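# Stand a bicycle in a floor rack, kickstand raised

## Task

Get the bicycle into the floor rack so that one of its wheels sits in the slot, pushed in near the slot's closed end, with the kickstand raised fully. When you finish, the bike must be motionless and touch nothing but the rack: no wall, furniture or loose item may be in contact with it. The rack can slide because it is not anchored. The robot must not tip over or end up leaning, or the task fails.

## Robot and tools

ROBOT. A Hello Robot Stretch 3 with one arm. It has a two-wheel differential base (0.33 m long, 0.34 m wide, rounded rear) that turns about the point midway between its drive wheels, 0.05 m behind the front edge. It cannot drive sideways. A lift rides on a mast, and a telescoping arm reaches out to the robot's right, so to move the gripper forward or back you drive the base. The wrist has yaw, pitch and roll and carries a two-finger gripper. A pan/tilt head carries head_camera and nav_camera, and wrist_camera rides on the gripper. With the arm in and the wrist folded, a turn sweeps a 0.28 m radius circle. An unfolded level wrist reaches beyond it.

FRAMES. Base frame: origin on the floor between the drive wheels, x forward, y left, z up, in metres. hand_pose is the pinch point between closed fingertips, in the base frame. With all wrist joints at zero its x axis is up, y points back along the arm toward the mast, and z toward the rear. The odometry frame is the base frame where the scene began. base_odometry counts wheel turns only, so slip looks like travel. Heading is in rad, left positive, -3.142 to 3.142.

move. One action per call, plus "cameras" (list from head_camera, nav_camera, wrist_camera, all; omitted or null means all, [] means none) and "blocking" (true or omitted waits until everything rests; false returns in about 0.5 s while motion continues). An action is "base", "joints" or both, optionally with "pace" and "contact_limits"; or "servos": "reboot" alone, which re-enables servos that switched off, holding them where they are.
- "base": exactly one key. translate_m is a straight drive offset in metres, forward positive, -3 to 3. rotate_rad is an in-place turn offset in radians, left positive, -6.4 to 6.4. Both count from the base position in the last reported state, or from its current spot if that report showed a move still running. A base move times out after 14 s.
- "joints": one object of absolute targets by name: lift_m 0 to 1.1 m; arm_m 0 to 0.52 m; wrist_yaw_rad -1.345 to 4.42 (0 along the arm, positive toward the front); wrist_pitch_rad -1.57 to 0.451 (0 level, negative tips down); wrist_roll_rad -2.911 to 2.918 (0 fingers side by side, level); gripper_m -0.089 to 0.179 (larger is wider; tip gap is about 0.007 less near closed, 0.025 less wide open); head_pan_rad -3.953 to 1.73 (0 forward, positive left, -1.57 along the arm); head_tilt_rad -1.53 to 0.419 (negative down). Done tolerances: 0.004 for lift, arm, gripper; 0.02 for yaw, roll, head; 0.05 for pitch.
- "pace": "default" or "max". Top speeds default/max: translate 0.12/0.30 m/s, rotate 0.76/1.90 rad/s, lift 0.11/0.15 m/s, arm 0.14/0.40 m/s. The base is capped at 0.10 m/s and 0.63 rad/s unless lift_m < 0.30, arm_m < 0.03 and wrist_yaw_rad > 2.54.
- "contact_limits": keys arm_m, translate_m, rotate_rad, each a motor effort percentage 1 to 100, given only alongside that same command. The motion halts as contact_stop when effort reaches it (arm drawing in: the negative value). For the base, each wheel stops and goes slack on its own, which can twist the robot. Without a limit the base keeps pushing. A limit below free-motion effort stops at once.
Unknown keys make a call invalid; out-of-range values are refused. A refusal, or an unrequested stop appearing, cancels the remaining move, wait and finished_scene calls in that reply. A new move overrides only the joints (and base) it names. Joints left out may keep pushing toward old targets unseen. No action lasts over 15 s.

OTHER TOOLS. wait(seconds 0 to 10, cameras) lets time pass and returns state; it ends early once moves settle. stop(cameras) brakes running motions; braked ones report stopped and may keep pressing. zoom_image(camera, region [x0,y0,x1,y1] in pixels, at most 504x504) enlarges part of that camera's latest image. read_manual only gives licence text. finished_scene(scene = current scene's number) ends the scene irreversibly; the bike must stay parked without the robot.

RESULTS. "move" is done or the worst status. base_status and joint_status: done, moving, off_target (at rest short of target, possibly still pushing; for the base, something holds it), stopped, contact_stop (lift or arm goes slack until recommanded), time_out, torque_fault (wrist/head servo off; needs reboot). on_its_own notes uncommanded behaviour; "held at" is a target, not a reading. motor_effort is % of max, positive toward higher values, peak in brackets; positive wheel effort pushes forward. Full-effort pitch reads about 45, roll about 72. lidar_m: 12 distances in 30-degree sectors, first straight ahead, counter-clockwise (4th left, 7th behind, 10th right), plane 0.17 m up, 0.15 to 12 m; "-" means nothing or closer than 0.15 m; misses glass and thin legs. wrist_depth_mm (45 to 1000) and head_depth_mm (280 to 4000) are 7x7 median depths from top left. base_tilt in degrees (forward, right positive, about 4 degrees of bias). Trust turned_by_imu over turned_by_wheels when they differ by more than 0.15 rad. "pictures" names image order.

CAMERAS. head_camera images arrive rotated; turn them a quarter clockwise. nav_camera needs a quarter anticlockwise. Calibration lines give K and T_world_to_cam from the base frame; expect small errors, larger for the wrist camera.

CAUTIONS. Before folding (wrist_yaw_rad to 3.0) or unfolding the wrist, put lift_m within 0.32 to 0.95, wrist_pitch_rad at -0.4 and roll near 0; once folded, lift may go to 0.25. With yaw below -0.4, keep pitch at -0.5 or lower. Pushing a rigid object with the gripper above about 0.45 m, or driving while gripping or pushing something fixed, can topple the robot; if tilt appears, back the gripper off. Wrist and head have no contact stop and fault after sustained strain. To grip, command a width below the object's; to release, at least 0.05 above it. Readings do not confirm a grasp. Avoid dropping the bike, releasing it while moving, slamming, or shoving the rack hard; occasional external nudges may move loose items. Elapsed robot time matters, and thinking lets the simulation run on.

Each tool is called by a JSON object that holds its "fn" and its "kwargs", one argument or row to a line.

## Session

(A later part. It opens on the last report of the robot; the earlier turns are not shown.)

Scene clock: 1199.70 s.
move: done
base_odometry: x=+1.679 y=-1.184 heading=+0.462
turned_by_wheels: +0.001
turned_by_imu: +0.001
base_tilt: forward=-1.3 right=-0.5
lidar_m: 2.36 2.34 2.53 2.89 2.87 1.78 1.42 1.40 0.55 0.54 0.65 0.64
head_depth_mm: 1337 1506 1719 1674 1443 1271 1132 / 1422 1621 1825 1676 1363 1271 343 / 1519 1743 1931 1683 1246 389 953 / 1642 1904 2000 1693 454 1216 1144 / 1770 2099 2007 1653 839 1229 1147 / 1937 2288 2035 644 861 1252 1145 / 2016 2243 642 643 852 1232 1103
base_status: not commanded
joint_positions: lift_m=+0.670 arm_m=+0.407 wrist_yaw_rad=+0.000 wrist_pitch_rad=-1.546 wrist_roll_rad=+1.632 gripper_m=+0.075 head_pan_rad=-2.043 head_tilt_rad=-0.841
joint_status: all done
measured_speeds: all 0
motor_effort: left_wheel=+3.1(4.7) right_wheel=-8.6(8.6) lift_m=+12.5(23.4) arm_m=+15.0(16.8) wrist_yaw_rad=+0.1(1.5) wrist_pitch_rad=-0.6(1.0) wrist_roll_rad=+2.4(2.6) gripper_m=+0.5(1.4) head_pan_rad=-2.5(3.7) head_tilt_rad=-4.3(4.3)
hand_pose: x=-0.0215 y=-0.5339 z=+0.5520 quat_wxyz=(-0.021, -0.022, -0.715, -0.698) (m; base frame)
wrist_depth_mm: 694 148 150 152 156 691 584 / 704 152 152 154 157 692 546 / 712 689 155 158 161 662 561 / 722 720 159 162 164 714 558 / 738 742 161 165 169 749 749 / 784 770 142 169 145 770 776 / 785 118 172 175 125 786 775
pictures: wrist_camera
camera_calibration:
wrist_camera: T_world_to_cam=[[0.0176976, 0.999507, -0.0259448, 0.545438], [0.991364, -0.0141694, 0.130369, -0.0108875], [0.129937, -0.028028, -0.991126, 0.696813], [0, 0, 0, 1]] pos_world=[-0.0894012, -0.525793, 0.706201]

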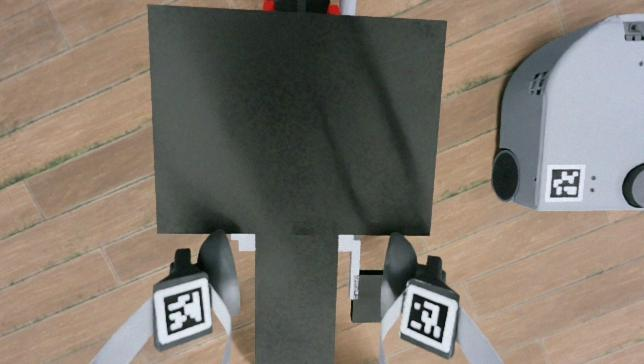

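{"fn": "move", "kwargs": {
  "joints": {"arm_m":0.413},
  "base": {"translate_m":0.007},
  "cameras": []
}}

{"fn": "move", "kwargs": {
  "joints": {"lift_m":0.63},
  "cameras": ["wrist_camera"]
}}

{"fn": "move", "kwargs": {
  "joints": {"gripper_m":-0.03},
  "cameras": []
}}

{"fn": "move", "kwargs": {
  "joints": {"arm_m":0.44},
  "cameras": ["wrist_camera"]
}}

Scene clock: 1203.23 s.
move: done
base_odometry: x=+1.685 y=-1.181 heading=+0.462
turned_by_wheels: +0.000
turned_by_imu: +0.000
base_tilt: forward=-1.3 right=-0.4
lidar_m: 2.36 2.33 2.53 2.89 2.87 1.79 1.43 1.41 0.55 0.54 0.64 0.63
head_depth_mm: 1345 1504 1722 1658 1437 1272 1126 / 1432 1628 1837 1672 1358 1279 344 / 1523 1753 1921 1676 1243 389 953 / 1647 1908 2016 1692 456 1211 1142 / 1774 2075 2016 1656 843 1229 1146 / 1946 2282 2008 641 869 1243 1149 / 2000 2245 642 657 845 1226 1120
base_status: done
joint_positions: lift_m=+0.670 arm_m=+0.413 wrist_yaw_rad=+0.001 wrist_pitch_rad=-1.546 wrist_roll_rad=+1.635 gripper_m=+0.075 head_pan_rad=-2.043 head_tilt_rad=-0.841
joint_status: all done
measured_speeds: translate_m=+0.000 rotate_rad=+0.000 lift_m=+0.001 arm_m=+0.000 wrist_yaw_rad=+0.000 wrist_pitch_rad=+0.000 wrist_roll_rad=+0.000 head_pan_rad=+0.000 head_tilt_rad=+0.000
motor_effort: left_wheel=+0.0(10.6) right_wheel=+2.8(7.3) lift_m=+32.4(32.4) arm_m=+15.1(18.5) wrist_yaw_rad=-0.2(1.7) wrist_pitch_rad=-0.8(0.9) wrist_roll_rad=+1.6(2.7) gripper_m=+0.0(1.2) head_pan_rad=-2.9(3.5) head_tilt_rad=-3.9(4.4)
hand_pose: x=-0.0215 y=-0.5399 z=+0.5519 quat_wxyz=(-0.022, -0.022, -0.715, -0.698) (m; base frame)
wrist_depth_mm: 689 677 148 151 153 705 609 / 685 697 150 154 155 699 554 / 700 722 154 157 160 690 562 / 718 731 157 162 164 730 563 / 744 747 159 164 733 754 731 / 752 749 143 167 144 772 757 / 764 117 171 172 125 774 800
pictures: none
No camera images: "cameras" was empty.

Scene clock: 1204.40 s.
move: done
base_odometry: x=+1.685 y=-1.181 heading=+0.462
turned_by_wheels: +0.000
turned_by_imu: +0.000
base_tilt: forward=-1.3 right=-0.4
lidar_m: 2.37 2.34 2.53 2.90 2.87 1.78 1.42 1.41 0.55 0.54 0.64 0.63
head_depth_mm: 1345 1518 1731 1663 1435 1268 1131 / 1428 1618 1850 1671 1363 1268 379 / 1526 1754 1967 1688 1242 435 396 / 1652 1889 2018 1682 1055 447 1146 / 1767 2081 2025 1692 527 1222 1149 / 1924 2271 2030 633 857 1247 1151 / 2029 2231 2030 660 837 1227 1120
base_status: not commanded
joint_positions: lift_m=+0.630 arm_m=+0.413 wrist_yaw_rad=+0.001 wrist_pitch_rad=-1.546 wrist_roll_rad=+1.635 gripper_m=+0.075 head_pan_rad=-2.043 head_tilt_rad=-0.841
joint_status: all done
measured_speeds: all 0
motor_effort: left_wheel=-0.4(0.7) right_wheel=+2.9(3.1) lift_m=+19.2(28.9) arm_m=+12.6(15.5) wrist_yaw_rad=-0.4(2.3) wrist_pitch_rad=-0.7(1.0) wrist_roll_rad=+1.6(1.8) gripper_m=+0.4(1.1) head_pan_rad=-3.3(3.4) head_tilt_rad=-3.8(4.2)
hand_pose: x=-0.0215 y=-0.5399 z=+0.5119 quat_wxyz=(-0.022, -0.022, -0.715, -0.698) (m; base frame)
wrist_depth_mm: 642 108 110 112 114 645 607 / 682 110 113 115 117 577 505 / 670 113 115 117 119 571 513 / 676 116 118 120 122 559 523 / 703 119 120 122 124 714 699 / 718 727 126 125 143 712 726 / 733 116 126 128 125 720 729
pictures: wrist_camera
camera_calibration:
wrist_camera: T_world_to_cam=[[0.0201822, 0.999463, -0.0258267, 0.550342], [0.991318, -0.0166473, 0.130431, -0.00712413], [0.129931, -0.0282348, -0.991121, 0.656883], [0, 0, 0, 1]] pos_world=[-0.0893944, -0.531618, 0.666193]

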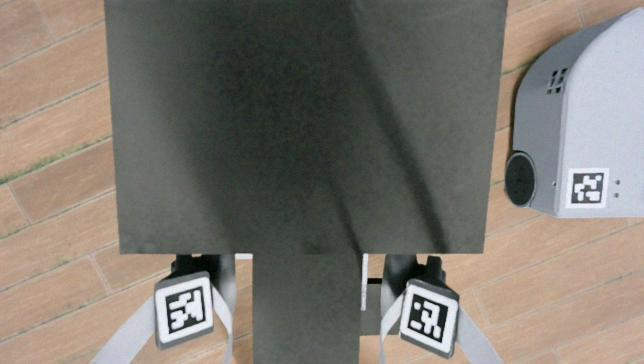

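Scene clock: 1205.97 s.
move: done
base_odometry: x=+1.685 y=-1.181 heading=+0.462
turned_by_wheels: +0.000
turned_by_imu: +0.000
base_tilt: forward=-1.3 right=-0.4
lidar_m: 2.36 2.33 2.54 2.89 2.87 1.79 1.43 1.41 0.55 0.54 0.65 0.63
head_depth_mm: 1344 1503 1729 1651 1440 1266 1129 / 1433 1620 1834 1676 1357 1269 379 / 1538 1747 1952 1683 1245 436 396 / 1651 1889 2018 1680 1060 448 1138 / 1781 2079 2013 1707 527 1216 1148 / 1930 2283 2025 632 860 1241 1150 / 2000 2260 2043 659 836 1236 1116
base_status: not commanded
joint_positions: lift_m=+0.630 arm_m=+0.413 wrist_yaw_rad=+0.001 wrist_pitch_rad=-1.545 wrist_roll_rad=+1.635 gripper_m=-0.029 head_pan_rad=-2.043 head_tilt_rad=-0.841
joint_status: all done
measured_speeds: all 0
motor_effort: left_wheel=-0.1(0.8) right_wheel=+2.9(3.2) lift_m=+19.4(20.4) arm_m=+8.5(12.9) wrist_yaw_rad=-1.0(1.8) wrist_pitch_rad=-1.3(1.3) wrist_roll_rad=+1.6(1.8) gripper_m=-26.4(97.8) head_pan_rad=-3.1(3.6) head_tilt_rad=-3.6(4.5)
hand_pose: x=-0.0216 y=-0.5403 z=+0.5119 quat_wxyz=(-0.022, -0.022, -0.716, -0.698) (m; base frame)
wrist_depth_mm: 653 109 110 112 115 117 596 / 665 111 112 115 117 593 503 / 681 113 115 117 119 559 505 / 699 116 117 120 122 562 528 / 711 119 120 122 125 701 706 / 716 714 124 125 709 725 716 / 716 729 126 128 124 738 730
pictures: none
No camera images: "cameras" was empty.

Scene clock: 1207.13 s.
move: done
base_odometry: x=+1.685 y=-1.181 heading=+0.462
turned_by_wheels: +0.000
turned_by_imu: +0.000
base_tilt: forward=-1.3 right=-0.5
lidar_m: 2.36 2.33 2.53 2.90 2.87 1.79 1.43 1.41 0.56 0.55 0.65 0.64
head_depth_mm: 1340 1508 1734 1664 1437 1263 1136 / 1427 1619 1844 1668 1360 1268 379 / 1524 1747 1950 1693 1244 434 396 / 1633 1904 2023 1695 1068 447 1140 / 1784 2073 2007 1695 523 1242 1149 / 1938 2306 2019 624 877 1239 1153 / 2022 2220 2058 688 846 1228 1115
base_status: not commanded
joint_positions: lift_m=+0.630 arm_m=+0.440 wrist_yaw_rad=+0.003 wrist_pitch_rad=-1.557 wrist_roll_rad=+1.635 gripper_m=-0.026 head_pan_rad=-2.043 head_tilt_rad=-0.841
joint_status: all done
measured_speeds: all 0
motor_effort: left_wheel=-2.8(3.2) right_wheel=+5.5(5.6) lift_m=+13.8(20.4) arm_m=+18.1(23.4) wrist_yaw_rad=-3.2(3.9) wrist_pitch_rad=+1.2(1.7) wrist_roll_rad=+1.3(1.8) gripper_m=-16.4(26.5) head_pan_rad=-2.9(3.4) head_tilt_rad=-3.6(4.2)
hand_pose: x=-0.0216 y=-0.5642 z=+0.5122 quat_wxyz=(-0.021, -0.022, -0.712, -0.702) (m; base frame)
wrist_depth_mm: 637 112 112 114 115 116 639 / 656 114 115 116 117 119 518 / 673 116 117 118 119 595 523 / 681 119 120 121 122 595 536 / 706 703 122 123 125 709 702 / 715 711 124 127 143 718 743 / 726 724 121 129 122 752 733
pictures: wrist_camera
camera_calibration:
wrist_camera: T_world_to_cam=[[0.0175117, 0.999728, -0.0153853, 0.569396], [0.991363, -0.0153609, 0.130242, -0.00668217], [0.129971, -0.0175332, -0.991363, 0.662617], [0, 0, 0, 1]] pos_world=[-0.0894674, -0.557726, 0.666524]

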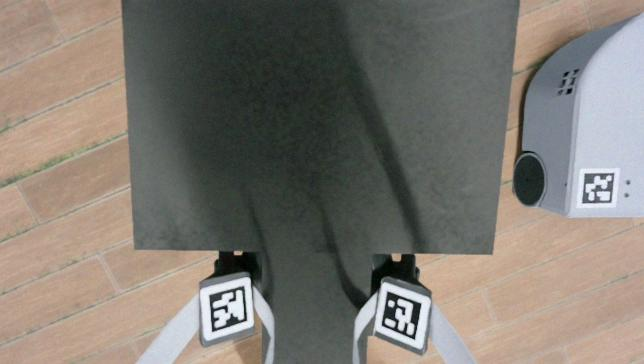

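{"fn": "move", "kwargs": {
  "joints": {"arm_m":0.452,"gripper_m":-0.045,"lift_m":0.636},
  "cameras": []
}}

{"fn": "move", "kwargs": {
  "base": {"translate_m":-0.06},
  "cameras": ["wrist_camera","head_camera"]
}}

Scene clock: 1210.20 s.
move: done
base_odometry: x=+1.685 y=-1.181 heading=+0.462
turned_by_wheels: +0.000
turned_by_imu: +0.000
base_tilt: forward=-1.4 right=-0.4
lidar_m: 2.35 2.33 2.53 2.89 2.88 1.78 1.42 1.41 0.56 0.55 0.65 0.64
head_depth_mm: 1340 1513 1730 1652 1440 1268 1128 / 1432 1623 1830 1674 1360 1267 374 / 1534 1768 1932 1661 1246 430 395 / 1649 1900 2006 1694 1063 441 1147 / 1781 2068 2024 1684 518 1237 1154 / 1936 2275 2017 692 890 1254 1148 / 2009 2236 718 711 915 1233 1111
base_status: not commanded
joint_positions: lift_m=+0.636 arm_m=+0.452 wrist_yaw_rad=+0.003 wrist_pitch_rad=-1.556 wrist_roll_rad=+1.635 gripper_m=-0.044 head_pan_rad=-2.043 head_tilt_rad=-0.841
joint_status: all done
measured_speeds: all 0
motor_effort: left_wheel=-2.5(3.4) right_wheel=+4.9(5.5) lift_m=+34.2(36.9) arm_m=+17.6(22.4) wrist_yaw_rad=-2.8(3.9) wrist_pitch_rad=+1.4(1.4) wrist_roll_rad=+1.6(1.9) gripper_m=-31.6(94.3) head_pan_rad=-2.7(3.3) head_tilt_rad=-3.7(4.1)
hand_pose: x=-0.0216 y=-0.5764 z=+0.5181 quat_wxyz=(-0.021, -0.022, -0.712, -0.702) (m; base frame)
wrist_depth_mm: 648 116 116 117 118 119 642 / 657 118 118 118 120 624 521 / 660 121 121 121 122 605 527 / 679 124 123 125 125 621 537 / 695 126 126 126 128 713 711 / 711 701 127 130 723 728 735 / 733 723 124 134 124 745 758
pictures: none
No camera images: "cameras" was empty.

Scene clock: 1211.90 s.
move: done
base_odometry: x=+1.631 y=-1.207 heading=+0.463
turned_by_wheels: +0.001
turned_by_imu: +0.001
base_tilt: forward=-1.3 right=-0.5
lidar_m: 2.42 2.39 2.59 2.87 2.86 1.71 1.37 1.36 0.57 0.57 0.71 0.72
head_depth_mm: 1289 1449 1661 1661 1438 1275 1136 / 1371 1565 1784 1672 1353 1273 374 / 1466 1694 1898 1671 1247 430 395 / 1587 1838 1979 1689 1066 441 1138 / 1725 1994 2025 1693 516 1220 1143 / 1861 2209 2032 621 888 1265 1147 / 1997 2246 715 715 907 1102 1137
base_status: done
joint_positions: lift_m=+0.636 arm_m=+0.452 wrist_yaw_rad=-0.014 wrist_pitch_rad=-1.533 wrist_roll_rad=+1.660 gripper_m=-0.041 head_pan_rad=-2.043 head_tilt_rad=-0.841
joint_status: not commanded
measured_speeds: all 0
on_its_own: right_wheel is at rest, and its effort (-26.9) is outside its rest range (-21 to +21); wrist_yaw_rad is at rest, and its effort (+12.8) is outside its rest range (-9 to +9)
motor_effort: left_wheel=+11.6(14.5) right_wheel=-26.9(37.3) lift_m=+20.3(35.2) arm_m=-2.1(18.4) wrist_yaw_rad=+12.8(13.5) wrist_pitch_rad=-2.9(3.1) wrist_roll_rad=-6.8(7.3) gripper_m=-18.3(31.5) head_pan_rad=-3.1(3.4) head_tilt_rad=-4.0(4.4)
hand_pose: x=-0.0213 y=-0.5823 z=+0.5178 quat_wxyz=(-0.037, -0.037, -0.719, -0.693) (m; base frame)
wrist_depth_mm: 674 116 116 117 119 639 569 / 645 117 118 119 121 123 515 / 676 120 121 122 124 673 512 / 695 123 123 126 127 698 526 / 732 715 126 129 131 700 715 / 731 718 129 132 712 717 712 / 744 109 125 136 124 736 746
pictures: head_camera (sideways), wrist_camera
camera_calibration:
head_camera: T_world_to_cam=[[0.382063, 0.646156, -0.660689, 0.883557], [0.880838, -0.470892, 0.0488375, -0.0663189], [-0.279556, -0.600619, -0.74907, 0.937906], [0, 0, 0, 1]] pos_world=[-0.0169612, -0.0388211, 1.28955]
wrist_camera: T_world_to_cam=[[0.060923, 0.99739, -0.0387412, 0.599198], [0.989759, -0.055346, 0.131579, -0.0319813], [0.129092, -0.0463606, -0.990548, 0.650573], [0, 0, 0, 1]] pos_world=[-0.0888348, -0.569243, 0.671846]

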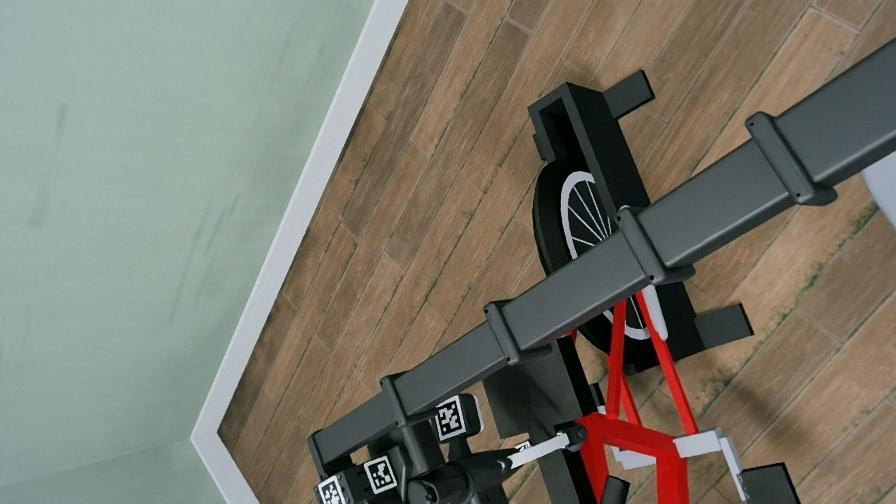

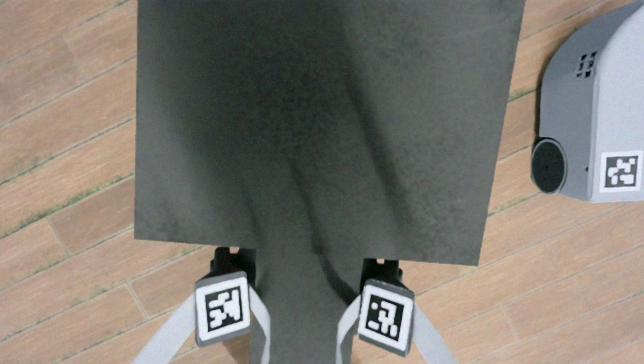

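{"fn": "move", "kwargs": {
  "joints": {"arm_m":0.468,"lift_m":0.64,"wrist_roll_rad":1.7,"gripper_m":-0.055},
  "base": {"translate_m":-0.06},
  "cameras": ["wrist_camera","head_camera"]
}}

Scene clock: 1217.53 s.
move: off_target
base_odometry: x=+1.578 y=-1.234 heading=+0.464
turned_by_wheels: +0.001
turned_by_imu: +0.001
base_tilt: forward=-1.3 right=-0.5
lidar_m: 2.47 2.44 2.65 2.85 2.83 1.65 1.32 1.30 0.58 0.58 0.77 2.08
head_depth_mm: 1232 1381 1593 1670 1436 1273 1132 / 1321 1495 1734 1663 1391 1268 371 / 1418 1619 1840 1679 1226 426 391 / 1526 1761 1952 1685 1051 442 1146 / 1637 1903 2022 1687 524 1237 1144 / 1787 2126 2046 614 897 1251 1146 / 1977 2240 707 738 945 1250 1152
base_status: done
joint_positions: lift_m=+0.640 arm_m=+0.468 wrist_yaw_rad=-0.015 wrist_pitch_rad=-1.502 wrist_roll_rad=+1.726 gripper_m=-0.051 head_pan_rad=-2.043 head_tilt_rad=-0.841
joint_status: wrist_roll_rad off_target (ended at +1.726, target +1.700); gripper_m off_target (ended at -0.051, target -0.055); the others done
measured_speeds: all 0
on_its_own: right_wheel is at rest, and its effort (-24.2) is outside its rest range (-21 to +21); wrist_yaw_rad is at rest, and its effort (+12.1) is outside its rest range (-9 to +9); wrist_pitch_rad is at rest, and its effort (-8.9) is outside its rest range (-8 to +12)
motor_effort: left_wheel=+13.7(18.9) right_wheel=-24.2(37.6) lift_m=+29.2(41.1) arm_m=+8.7(21.9) wrist_yaw_rad=+12.1(13.9) wrist_pitch_rad=-8.9(9.0) wrist_roll_rad=-8.9(9.1) gripper_m=-19.5(86.2) head_pan_rad=-3.2(3.4) head_tilt_rad=-3.1(4.3)
hand_pose: x=-0.0214 y=-0.6062 z=+0.5214 quat_wxyz=(-0.061, -0.059, -0.728, -0.680) (m; base frame)
wrist_depth_mm: 669 119 118 119 119 120 567 / 682 121 121 121 122 123 541 / 716 124 124 124 125 662 532 / 687 128 127 127 127 676 692 / 741 746 129 131 132 697 710 / 768 743 128 134 136 711 707 / 791 108 122 138 124 735 712
pictures: head_camera (sideways), wrist_camera
camera_calibration:
head_camera: T_world_to_cam=[[0.382064, 0.646156, -0.660689, 0.883557], [0.880838, -0.470892, 0.0488375, -0.0663189], [-0.279556, -0.600619, -0.74907, 0.937905], [0, 0, 0, 1]] pos_world=[-0.0169612, -0.0388211, 1.28955]
wrist_camera: T_world_to_cam=[[0.126372, 0.989546, -0.0694936, 0.635912], [0.983727, -0.115993, 0.137208, -0.0735148], [0.127713, -0.085702, -0.988101, 0.627933], [0, 0, 0, 1]] pos_world=[-0.0882384, -0.583976, 0.67474]

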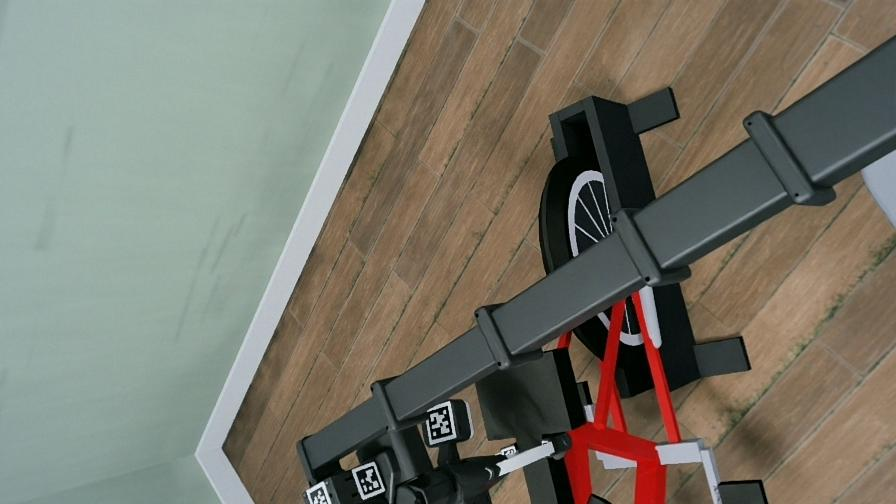

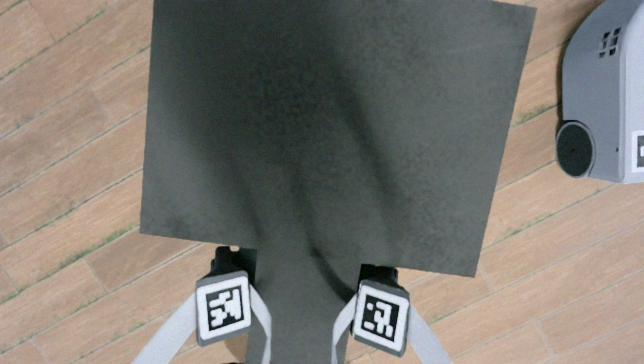

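{"fn": "move", "kwargs": {
  "joints": {"arm_m":0.482,"lift_m":0.642,"wrist_roll_rad":1.77,"gripper_m":-0.055},
  "base": {"translate_m":-0.06},
  "cameras": ["wrist_camera","head_camera"]
}}

Scene clock: 1224.40 s.
move: off_target
base_odometry: x=+1.524 y=-1.261 heading=+0.465
turned_by_wheels: +0.001
turned_by_imu: +0.001
base_tilt: forward=-1.3 right=-0.5
lidar_m: 2.52 2.50 2.71 2.82 2.80 1.57 1.26 1.25 0.58 0.58 0.82 2.11
head_depth_mm: 1189 1332 1526 1619 1435 1266 1134 / 1265 1425 1665 1658 1443 1262 368 / 1349 1550 1803 1677 1214 424 389 / 1451 1681 1884 1682 1045 442 1145 / 1575 1833 2030 1703 524 1238 1146 / 1713 2023 2040 614 974 1247 1155 / 1885 2229 695 762 967 1250 1156
base_status: done
joint_positions: lift_m=+0.642 arm_m=+0.482 wrist_yaw_rad=-0.016 wrist_pitch_rad=-1.487 wrist_roll_rad=+1.801 gripper_m=-0.051 head_pan_rad=-2.043 head_tilt_rad=-0.841
joint_status: wrist_roll_rad off_target (ended at +1.801, target +1.770); gripper_m off_target (ended at -0.051, target -0.055); the others done
measured_speeds: all 0
on_its_own: wrist_yaw_rad is at rest, and its effort (+12.8) is outside its rest range (-9 to +9); wrist_pitch_rad is at rest, and its effort (-11.5) is outside its rest range (-8 to +12)
motor_effort: left_wheel=+10.4(17.0) right_wheel=-21.2(36.8) lift_m=+26.2(45.8) arm_m=+10.4(18.3) wrist_yaw_rad=+12.8(15.3) wrist_pitch_rad=-11.5(11.8) wrist_roll_rad=-10.4(10.7) gripper_m=-19.6(53.8) head_pan_rad=-2.8(3.6) head_tilt_rad=-3.5(4.4)
hand_pose: x=-0.0215 y=-0.6240 z=+0.5234 quat_wxyz=(-0.089, -0.084, -0.730, -0.672) (m; base frame)
wrist_depth_mm: 675 662 118 120 119 119 553 / 700 692 122 121 122 121 569 / 700 126 125 125 125 653 568 / 743 129 128 129 128 665 683 / 757 733 131 132 131 688 693 / 772 779 128 136 135 701 702 / 786 760 125 140 123 733 727
pictures: head_camera (sideways), wrist_camera
camera_calibration:
head_camera: T_world_to_cam=[[0.382063, 0.646156, -0.660689, 0.883557], [0.880838, -0.470892, 0.0488375, -0.0663189], [-0.279556, -0.600619, -0.74907, 0.937905], [0, 0, 0, 1]] pos_world=[-0.0169612, -0.0388212, 1.28955]
wrist_camera: T_world_to_cam=[[0.201297, 0.975995, -0.0831446, 0.653922], [0.971438, -0.188025, 0.144756, -0.124967], [0.125648, -0.109909, -0.985968, 0.612079], [0, 0, 0, 1]] pos_world=[-0.0871409, -0.594449, 0.67595]

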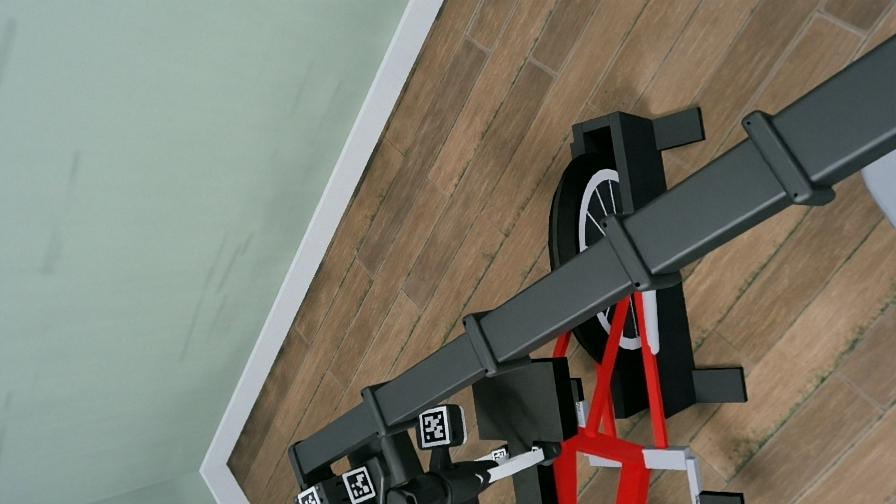

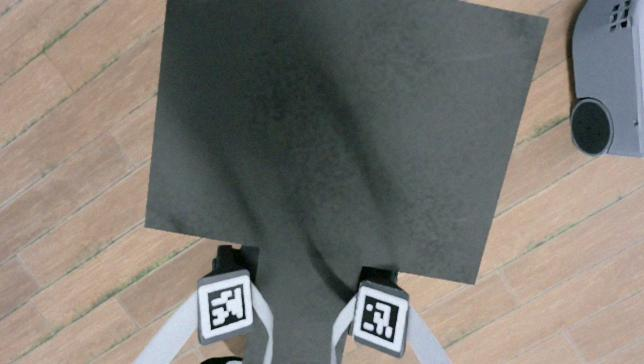

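{"fn": "move", "kwargs": {
  "joints": {"arm_m":0.49,"lift_m":0.644,"wrist_roll_rad":1.85,"gripper_m":-0.055},
  "base": {"translate_m":-0.06},
  "cameras": ["wrist_camera","head_camera"]
}}

Scene clock: 1228.57 s.
move: off_target
base_odometry: x=+1.470 y=-1.288 heading=+0.465
turned_by_wheels: +0.001
turned_by_imu: +0.001
base_tilt: forward=-1.3 right=-0.4
lidar_m: 2.58 2.56 2.78 2.80 2.78 1.50 1.20 1.19 0.56 0.57 0.87 2.14
head_depth_mm: 1125 1268 1452 1618 1434 1262 1133 / 1207 1364 1578 1665 1450 1253 367 / 1292 1479 1736 1685 1455 416 388 / 1382 1619 1851 1688 489 443 1143 / 1503 1774 1954 1701 509 1243 1146 / 1635 1932 2031 613 995 1249 1150 / 1808 2194 696 773 1047 1254 1160
base_status: done
joint_positions: lift_m=+0.644 arm_m=+0.490 wrist_yaw_rad=-0.018 wrist_pitch_rad=-1.478 wrist_roll_rad=+1.887 gripper_m=-0.051 head_pan_rad=-2.043 head_tilt_rad=-0.841
joint_status: wrist_roll_rad off_target (ended at +1.887, target +1.850); gripper_m off_target (ended at -0.051, target -0.055); the others done
measured_speeds: all 0
on_its_own: wrist_yaw_rad is at rest, and its effort (+15.9) is outside its rest range (-9 to +9); wrist_pitch_rad is at rest, and its effort (-13.0) is outside its rest range (-8 to +12)
motor_effort: left_wheel=+8.0(13.4) right_wheel=-18.0(34.6) lift_m=+39.1(49.1) arm_m=+4.9(17.8) wrist_yaw_rad=+15.9(16.4) wrist_pitch_rad=-13.0(13.4) wrist_roll_rad=-12.2(12.6) gripper_m=-19.2(54.2) head_pan_rad=-2.2(3.6) head_tilt_rad=-3.8(4.6)
hand_pose: x=-0.0215 y=-0.6343 z=+0.5253 quat_wxyz=(-0.122, -0.113, -0.729, -0.664) (m; base frame)
wrist_depth_mm: 688 662 120 120 119 119 550 / 694 688 122 121 121 121 569 / 715 701 126 125 126 127 674 / 740 714 129 128 129 673 663 / 755 755 132 133 132 675 673 / 785 757 127 136 134 712 703 / 803 804 123 141 123 729 717
pictures: head_camera (sideways), wrist_camera
camera_calibration:
head_camera: T_world_to_cam=[[0.382063, 0.646156, -0.660689, 0.883557], [0.880838, -0.470892, 0.0488375, -0.0663189], [-0.279556, -0.600619, -0.74907, 0.937906], [0, 0, 0, 1]] pos_world=[-0.0169612, -0.0388211, 1.28955]
wrist_camera: T_world_to_cam=[[0.286205, 0.953903, -0.0903079, 0.655757], [0.950322, -0.270561, 0.153899, -0.18479], [0.122371, -0.129868, -0.983951, 0.599083], [0, 0, 0, 1]] pos_world=[-0.0853816, -0.597724, 0.677127]

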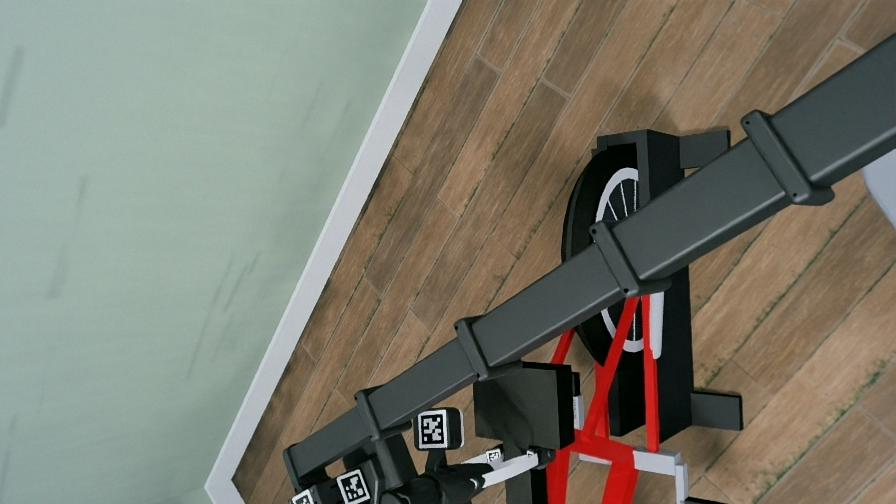

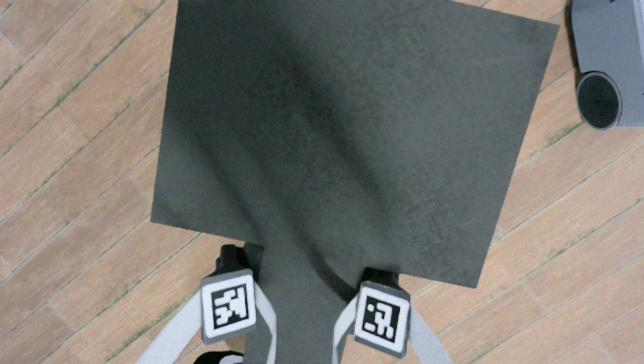

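{"fn": "move", "kwargs": {
  "joints": {"arm_m":0.494,"lift_m":0.646,"wrist_roll_rad":1.94,"gripper_m":-0.055},
  "base": {"translate_m":-0.05},
  "cameras": ["wrist_camera","head_camera"]
}}

{"fn": "zoom_image", "kwargs": {
  "camera": "head_camera",
  "region": [540, 100, 760, 320]
}}

Scene clock: 1234.10 s.
move: off_target
base_odometry: x=+1.426 y=-1.311 heading=+0.466
turned_by_wheels: +0.001
turned_by_imu: +0.002
base_tilt: forward=-1.3 right=-0.4
lidar_m: 2.62 2.60 2.83 2.77 2.76 1.44 1.16 1.15 0.53 0.56 0.89 2.16
head_depth_mm: 1088 1218 1397 1594 1442 1263 1130 / 1155 1312 1511 1641 1443 1279 365 / 1235 1428 1661 1689 1454 413 387 / 1332 1553 1814 1690 484 454 1142 / 1434 1683 1930 1700 507 1242 1146 / 1562 1883 2024 599 1024 1246 1151 / 1732 2112 700 778 1061 1271 1153
base_status: done
joint_positions: lift_m=+0.646 arm_m=+0.494 wrist_yaw_rad=-0.016 wrist_pitch_rad=-1.474 wrist_roll_rad=+1.974 gripper_m=-0.051 head_pan_rad=-2.043 head_tilt_rad=-0.841
joint_status: wrist_roll_rad off_target (ended at +1.974, target +1.940); gripper_m off_target (ended at -0.051, target -0.055); the others done
measured_speeds: all 0
on_its_own: wrist_yaw_rad is at rest, and its effort (+14.6) is outside its rest range (-9 to +9); wrist_pitch_rad is at rest, and its effort (-14.0) is outside its rest range (-8 to +12)
motor_effort: left_wheel=+10.8(12.7) right_wheel=-21.1(31.7) lift_m=+44.0(49.2) arm_m=-2.1(17.4) wrist_yaw_rad=+14.6(15.7) wrist_pitch_rad=-14.0(14.9) wrist_roll_rad=-11.4(13.1) gripper_m=-18.6(52.1) head_pan_rad=-2.8(3.6) head_tilt_rad=-3.8(4.3)
hand_pose: x=-0.0215 y=-0.6395 z=+0.5273 quat_wxyz=(-0.153, -0.141, -0.724, -0.657) (m; base frame)
wrist_depth_mm: 691 670 120 120 119 120 540 / 687 693 123 122 122 121 579 / 717 706 128 126 126 126 663 / 731 716 131 129 129 673 684 / 767 754 133 134 133 677 679 / 766 752 129 137 136 744 720 / 799 805 126 142 124 746 717
pictures: head_camera (sideways), wrist_camera
camera_calibration:
head_camera: T_world_to_cam=[[0.382063, 0.646156, -0.660689, 0.883557], [0.880838, -0.470892, 0.0488375, -0.0663189], [-0.279556, -0.600619, -0.74907, 0.937906], [0, 0, 0, 1]] pos_world=[-0.0169612, -0.0388211, 1.28955]
wrist_camera: T_world_to_cam=[[0.367381, 0.925515, -0.0919417, 0.64529], [0.922478, -0.349991, 0.162913, -0.24263], [0.1186, -0.144665, -0.982347, 0.589986], [0, 0, 0, 1]] pos_world=[-0.0832184, -0.596793, 0.678428]

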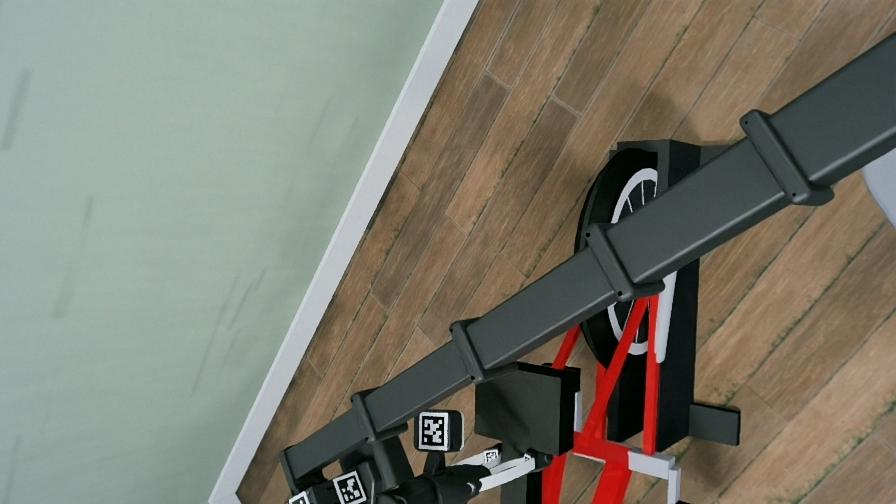

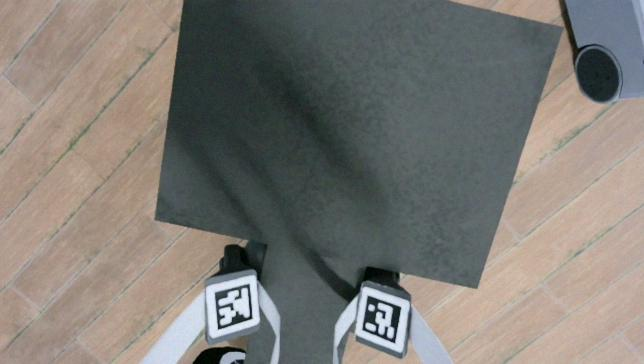

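Scaled by 2.291 from the camera's 896x504 image, which has a finer 1280x720 frame.

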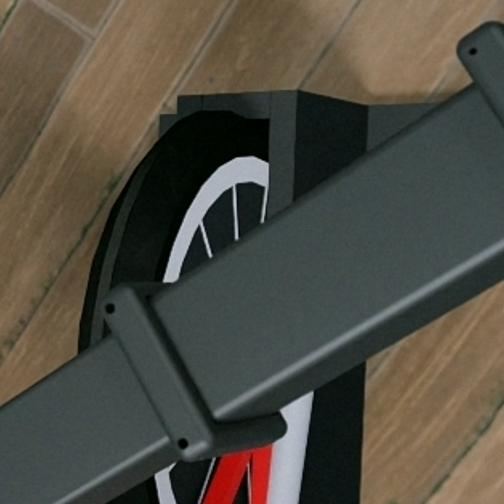

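{"fn": "move", "kwargs": {
  "joints": {"lift_m":0.648,"wrist_roll_rad":2.0,"gripper_m":-0.055},
  "base": {"translate_m":-0.04},
  "cameras": ["wrist_camera","head_camera"]
}}

{"fn": "zoom_image", "kwargs": {
  "camera": "head_camera",
  "region": [540, 100, 760, 320]
}}

Scene clock: 1238.93 s.
move: off_target
base_odometry: x=+1.390 y=-1.329 heading=+0.467
turned_by_wheels: +0.001
turned_by_imu: +0.002
base_tilt: forward=-1.3 right=-0.4
lidar_m: 2.66 2.64 2.87 2.76 2.75 1.39 1.12 1.11 0.50 0.55 0.91 2.17
head_depth_mm: 1055 1188 1353 1562 1443 1261 1127 / 1120 1265 1464 1625 1445 1267 364 / 1200 1375 1595 1676 1457 410 385 / 1294 1495 1766 1688 481 454 1136 / 1399 1630 1901 1681 507 1224 1143 / 1535 1815 1992 596 968 1249 1152 / 1669 2038 700 774 1063 1249 1157
base_status: done
joint_positions: lift_m=+0.648 arm_m=+0.494 wrist_yaw_rad=-0.016 wrist_pitch_rad=-1.467 wrist_roll_rad=+2.034 gripper_m=-0.051 head_pan_rad=-2.043 head_tilt_rad=-0.841
joint_status: wrist_roll_rad off_target (ended at +2.034, target +2.000); gripper_m off_target (ended at -0.051, target -0.055); the others done
measured_speeds: all 0
on_its_own: right_wheel is at rest, and its effort (-22.4) is outside its rest range (-21 to +21); wrist_yaw_rad is at rest, and its effort (+13.7) is outside its rest range (-9 to +9); wrist_pitch_rad is at rest, and its effort (-15.0) is outside its rest range (-8 to +12)
motor_effort: left_wheel=+11.0(17.6) right_wheel=-22.4(42.7) lift_m=+43.6(50.2) arm_m=-13.3(18.9) wrist_yaw_rad=+13.7(14.6) wrist_pitch_rad=-15.0(17.0) wrist_roll_rad=-11.4(11.9) gripper_m=-17.8(51.2) head_pan_rad=-2.7(3.7) head_tilt_rad=-3.7(4.4)
hand_pose: x=-0.0215 y=-0.6412 z=+0.5293 quat_wxyz=(-0.175, -0.160, -0.722, -0.651) (m; base frame)
wrist_depth_mm: 702 670 121 121 120 620 541 / 699 686 125 123 123 122 638 / 741 720 130 128 127 128 669 / 743 724 132 131 131 664 678 / 772 758 136 136 135 702 688 / 783 766 126 139 137 718 730 / 826 794 125 146 123 741 704
pictures: head_camera (sideways), wrist_camera
camera_calibration:
head_camera: T_world_to_cam=[[0.382063, 0.646156, -0.660689, 0.883557], [0.880838, -0.470892, 0.0488375, -0.0663189], [-0.279556, -0.600619, -0.74907, 0.937905], [0, 0, 0, 1]] pos_world=[-0.0169612, -0.0388212, 1.28955]
wrist_camera: T_world_to_cam=[[0.421664, 0.901658, -0.0959816, 0.635059], [0.899379, -0.402414, 0.170823, -0.281834], [0.115399, -0.158354, -0.980616, 0.58196], [0, 0, 0, 1]] pos_world=[-0.081464, -0.593865, 0.679777]

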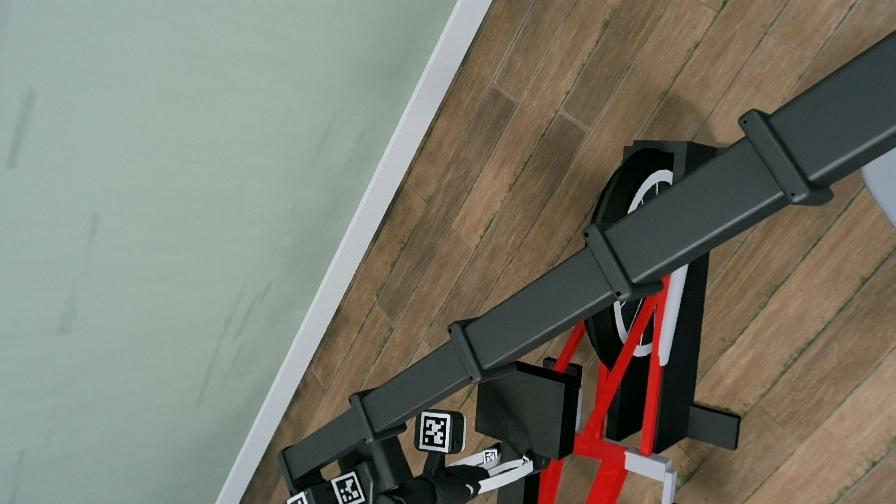

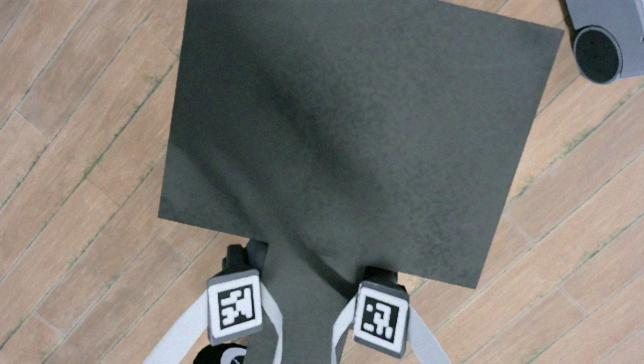

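Scaled by 2.291 from the camera's 896x504 image, which has a finer 1280x720 frame.

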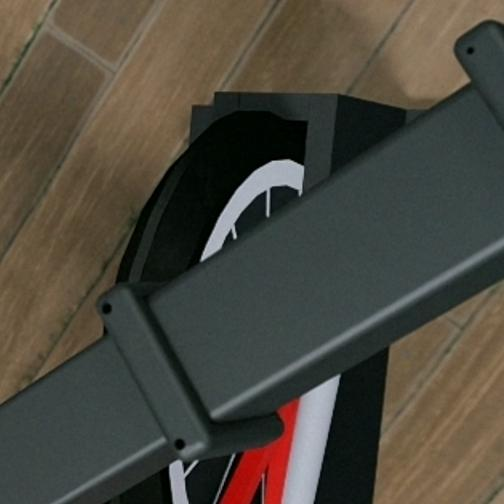

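{"fn": "move", "kwargs": {
  "joints": {"arm_m":0.475},
  "cameras": []
}}

{"fn": "move", "kwargs": {
  "joints": {"gripper_m":0.11},
  "cameras": []
}}

{"fn": "move", "kwargs": {
  "joints": {"lift_m":0.76,"wrist_yaw_rad":0,"wrist_pitch_rad":-1.55},
  "cameras": ["wrist_camera"]
}}

{"fn": "move", "kwargs": {
  "joints": {"arm_m":0.02,"wrist_roll_rad":1.6},
  "cameras": ["wrist_camera","head_camera"]
}}

{"fn": "zoom_image", "kwargs": {
  "camera": "head_camera",
  "region": [500, 100, 760, 360]
}}

Scene clock: 1244.13 s.
move: done
base_odometry: x=+1.390 y=-1.329 heading=+0.467
turned_by_wheels: +0.000
turned_by_imu: +0.000
base_tilt: forward=-1.3 right=-0.4
lidar_m: 2.66 2.63 2.86 2.77 2.75 1.40 1.12 1.11 0.50 0.55 0.91 2.17
head_depth_mm: 1050 1182 1355 1551 1435 1268 1127 / 1123 1281 1468 1621 1444 1252 363 / 1201 1380 1611 1683 1448 410 385 / 1290 1494 1755 1689 491 442 1135 / 1406 1636 1898 1691 524 1225 1146 / 1515 1808 1976 611 888 1245 1150 / 1666 2049 687 752 1119 1244 1150
base_status: not commanded
joint_positions: lift_m=+0.648 arm_m=+0.475 wrist_yaw_rad=-0.016 wrist_pitch_rad=-1.446 wrist_roll_rad=+2.034 gripper_m=-0.051 head_pan_rad=-2.043 head_tilt_rad=-0.841
joint_status: all done
measured_speeds: all 0
on_its_own: wrist_yaw_rad is at rest, and its effort (+13.5) is outside its rest range (-9 to +9); wrist_pitch_rad is at rest, and its effort (-19.1) is outside its rest range (-8 to +12)
motor_effort: left_wheel=+9.6(15.1) right_wheel=-17.8(24.2) lift_m=+38.8(38.8) arm_m=-20.8(24.3) wrist_yaw_rad=+13.5(14.6) wrist_pitch_rad=-19.1(19.5) wrist_roll_rad=-11.5(11.7) gripper_m=-18.0(18.9) head_pan_rad=-3.0(3.5) head_tilt_rad=-3.9(4.4)
hand_pose: x=-0.0216 y=-0.6275 z=+0.5294 quat_wxyz=(-0.177, -0.158, -0.728, -0.643) (m; base frame)
wrist_depth_mm: 688 677 120 120 119 609 537 / 729 686 124 122 123 122 647 / 751 710 128 127 127 127 644 / 758 724 132 131 130 663 662 / 782 751 136 136 135 682 690 / 805 786 126 139 137 707 681 / 829 817 121 146 125 715 734
pictures: none
No camera images: "cameras" was empty.

Scene clock: 1246.27 s.
move: done
base_odometry: x=+1.390 y=-1.329 heading=+0.467
turned_by_wheels: +0.000
turned_by_imu: +0.000
base_tilt: forward=-1.3 right=-0.5
lidar_m: 2.66 2.64 2.87 2.77 2.75 1.40 1.12 1.11 0.50 0.55 0.91 2.17
head_depth_mm: 1052 1187 1351 1551 1439 1271 1130 / 1126 1274 1465 1628 1443 1256 363 / 1204 1381 1615 1682 1454 411 384 / 1296 1508 1771 1689 489 441 1137 / 1397 1645 1914 1703 525 1234 1143 / 1528 1820 1996 614 890 1248 1149 / 1683 2026 686 759 1115 1252 1158
base_status: not commanded
joint_positions: lift_m=+0.648 arm_m=+0.475 wrist_yaw_rad=-0.007 wrist_pitch_rad=-1.412 wrist_roll_rad=+2.020 gripper_m=+0.110 head_pan_rad=-2.043 head_tilt_rad=-0.841
joint_status: all done
measured_speeds: all 0
on_its_own: wrist_pitch_rad is at rest, and its effort (-25.4) is outside its rest range (-8 to +12)
motor_effort: left_wheel=+12.3(14.3) right_wheel=-19.3(23.3) lift_m=+24.3(45.1) arm_m=-18.3(20.8) wrist_yaw_rad=+5.9(14.6) wrist_pitch_rad=-25.4(25.6) wrist_roll_rad=-6.8(11.7) gripper_m=+11.4(88.7) head_pan_rad=-2.8(3.9) head_tilt_rad=-4.0(4.5)
hand_pose: x=-0.0216 y=-0.6364 z=+0.5299 quat_wxyz=(-0.172, -0.148, -0.741, -0.632) (m; base frame)
wrist_depth_mm: 723 717 122 121 118 118 539 / 739 731 126 124 122 121 609 / 774 745 132 128 127 125 635 / 786 754 135 132 131 130 655 / 799 774 758 138 136 136 682 / 852 122 797 142 139 702 688 / 876 826 151 149 124 724 711
pictures: none
No camera images: "cameras" was empty.

Scene clock: 1248.13 s.
move: done
base_odometry: x=+1.390 y=-1.329 heading=+0.466
turned_by_wheels: -0.001
turned_by_imu: -0.001
base_tilt: forward=-1.3 right=-0.4
lidar_m: 2.66 2.63 2.87 2.76 2.75 1.39 1.12 1.11 0.50 0.55 0.91 2.17
head_depth_mm: 1052 1184 1353 1558 1440 1268 - / 1122 1279 1472 1640 1431 294 953 / 1201 1377 1612 1662 347 304 1121 / 1294 1493 1774 1688 348 1216 1141 / 1392 1644 1913 409 1078 1228 1146 / 1528 1821 496 928 894 1249 1145 / 1666 1874 633 1610 1062 1256 1151
base_status: not commanded
joint_positions: lift_m=+0.760 arm_m=+0.475 wrist_yaw_rad=-0.002 wrist_pitch_rad=-1.540 wrist_roll_rad=+2.005 gripper_m=+0.110 head_pan_rad=-2.043 head_tilt_rad=-0.841
joint_status: all done
measured_speeds: all 0
motor_effort: left_wheel=-0.5(12.8) right_wheel=+0.5(21.4) lift_m=+34.0(40.6) arm_m=+14.4(18.6) wrist_yaw_rad=+2.3(9.1) wrist_pitch_rad=-1.7(26.2) wrist_roll_rad=-2.0(9.5) gripper_m=+0.4(11.8) head_pan_rad=-2.5(3.5) head_tilt_rad=-3.8(4.6)
hand_pose: x=-0.0214 y=-0.6034 z=+0.6418 quat_wxyz=(-0.155, -0.151, -0.701, -0.680) (m; base frame)
wrist_depth_mm: 758 758 764 627 758 666 620 / 787 780 239 243 789 760 638 / 825 776 242 245 782 822 812 / 808 806 251 252 815 808 799 / 843 830 848 261 844 848 853 / 851 122 263 651 145 880 843 / 868 124 272 894 872 118 898
pictures: wrist_camera
camera_calibration:
wrist_camera: T_world_to_cam=[[0.383555, 0.923037, -0.0298022, 0.581385], [0.915797, -0.375986, 0.141249, -0.250634], [0.119173, -0.0814693, -0.989525, 0.750437], [0, 0, 0, 1]] pos_world=[-0.0828952, -0.569737, 0.795305]

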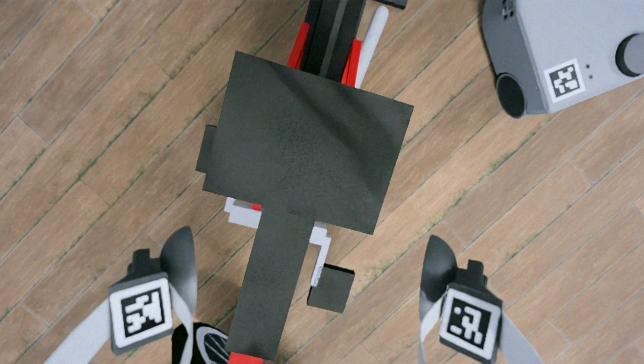

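Scene clock: 1252.67 s.
move: done
base_odometry: x=+1.390 y=-1.329 heading=+0.466
turned_by_wheels: +0.000
turned_by_imu: +0.000
base_tilt: forward=-1.3 right=-0.5
lidar_m: 2.66 2.64 2.87 2.77 2.75 1.40 1.12 1.11 0.50 0.55 0.91 2.17
head_depth_mm: 1050 1186 1355 1568 1444 1270 - / 1119 1273 1463 1629 1446 294 953 / 1202 1379 1593 1689 1420 298 967 / 1296 1495 1780 1678 1452 316 401 / 1399 1636 1921 1698 1467 311 337 / 1517 1809 2008 1699 891 1145 1132 / 1681 2038 2038 1716 1062 1256 1151
base_status: not commanded
joint_positions: lift_m=+0.760 arm_m=+0.020 wrist_yaw_rad=-0.001 wrist_pitch_rad=-1.542 wrist_roll_rad=+1.604 gripper_m=+0.110 head_pan_rad=-2.043 head_tilt_rad=-0.841
joint_status: all done
measured_speeds: all 0
motor_effort: left_wheel=-0.6(1.0) right_wheel=+0.6(0.8) lift_m=+30.5(34.1) arm_m=-14.5(23.2) wrist_yaw_rad=+0.3(2.6) wrist_pitch_rad=-1.5(1.9) wrist_roll_rad=-1.2(2.8) gripper_m=+0.4(1.2) head_pan_rad=-2.9(3.9) head_tilt_rad=-4.2(4.4)
hand_pose: x=-0.0215 y=-0.1479 z=+0.6419 quat_wxyz=(-0.012, -0.012, -0.717, -0.697) (m; base frame)
wrist_depth_mm: 419 563 766 781 762 783 767 / 494 596 780 638 641 768 801 / 509 802 818 653 653 641 788 / 691 812 837 647 654 824 813 / 833 834 835 829 800 841 843 / 653 121 888 850 145 857 870 / 916 870 862 851 907 118 857
pictures: head_camera (sideways), wrist_camera
camera_calibration:
head_camera: T_world_to_cam=[[0.382064, 0.646156, -0.660689, 0.883557], [0.880838, -0.470892, 0.0488375, -0.0663189], [-0.279556, -0.600619, -0.74907, 0.937905], [0, 0, 0, 1]] pos_world=[-0.0169612, -0.0388211, 1.28955]
wrist_camera: T_world_to_cam=[[-0.00971575, 0.999513, -0.0296702, 0.163726], [0.99147, 0.0134859, 0.129639, -0.0125951], [0.129976, -0.0281575, -0.991117, 0.796743], [0, 0, 0, 1]] pos_world=[-0.0894789, -0.141042, 0.796156]

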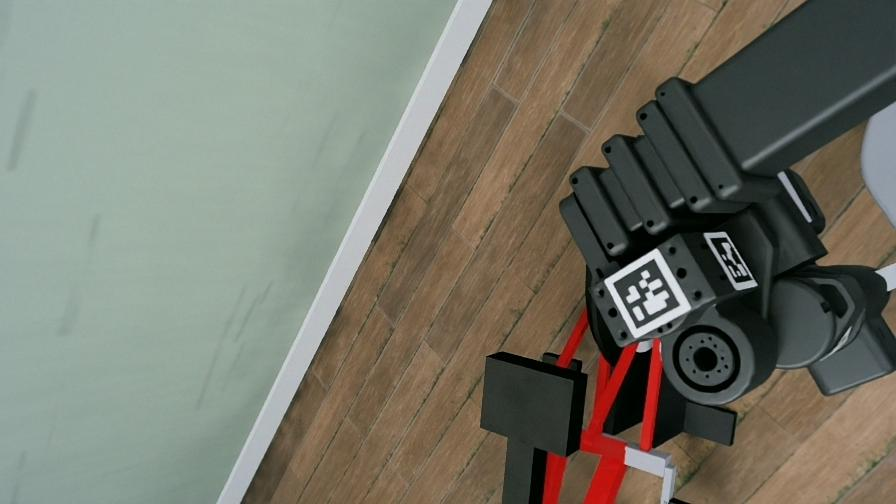

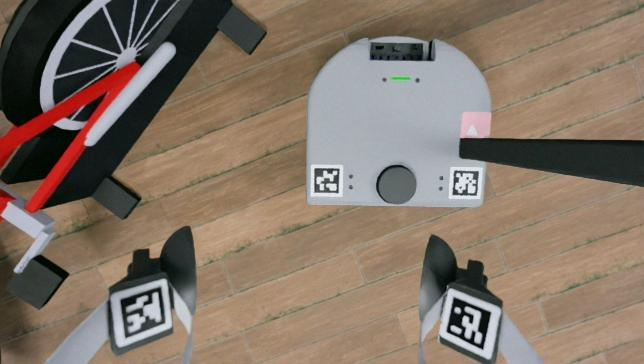

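Scaled by 1.938 from the camera's 896x504 image, which has a finer 1280x720 frame.

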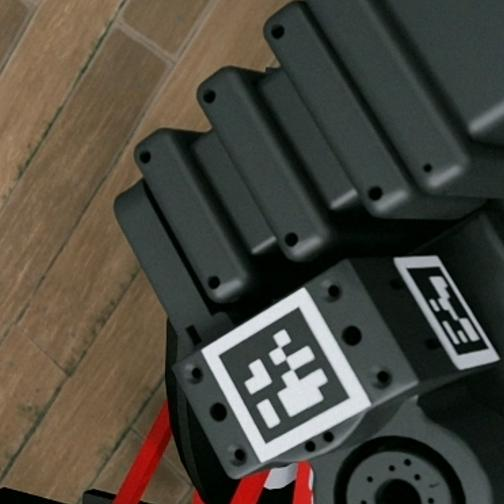

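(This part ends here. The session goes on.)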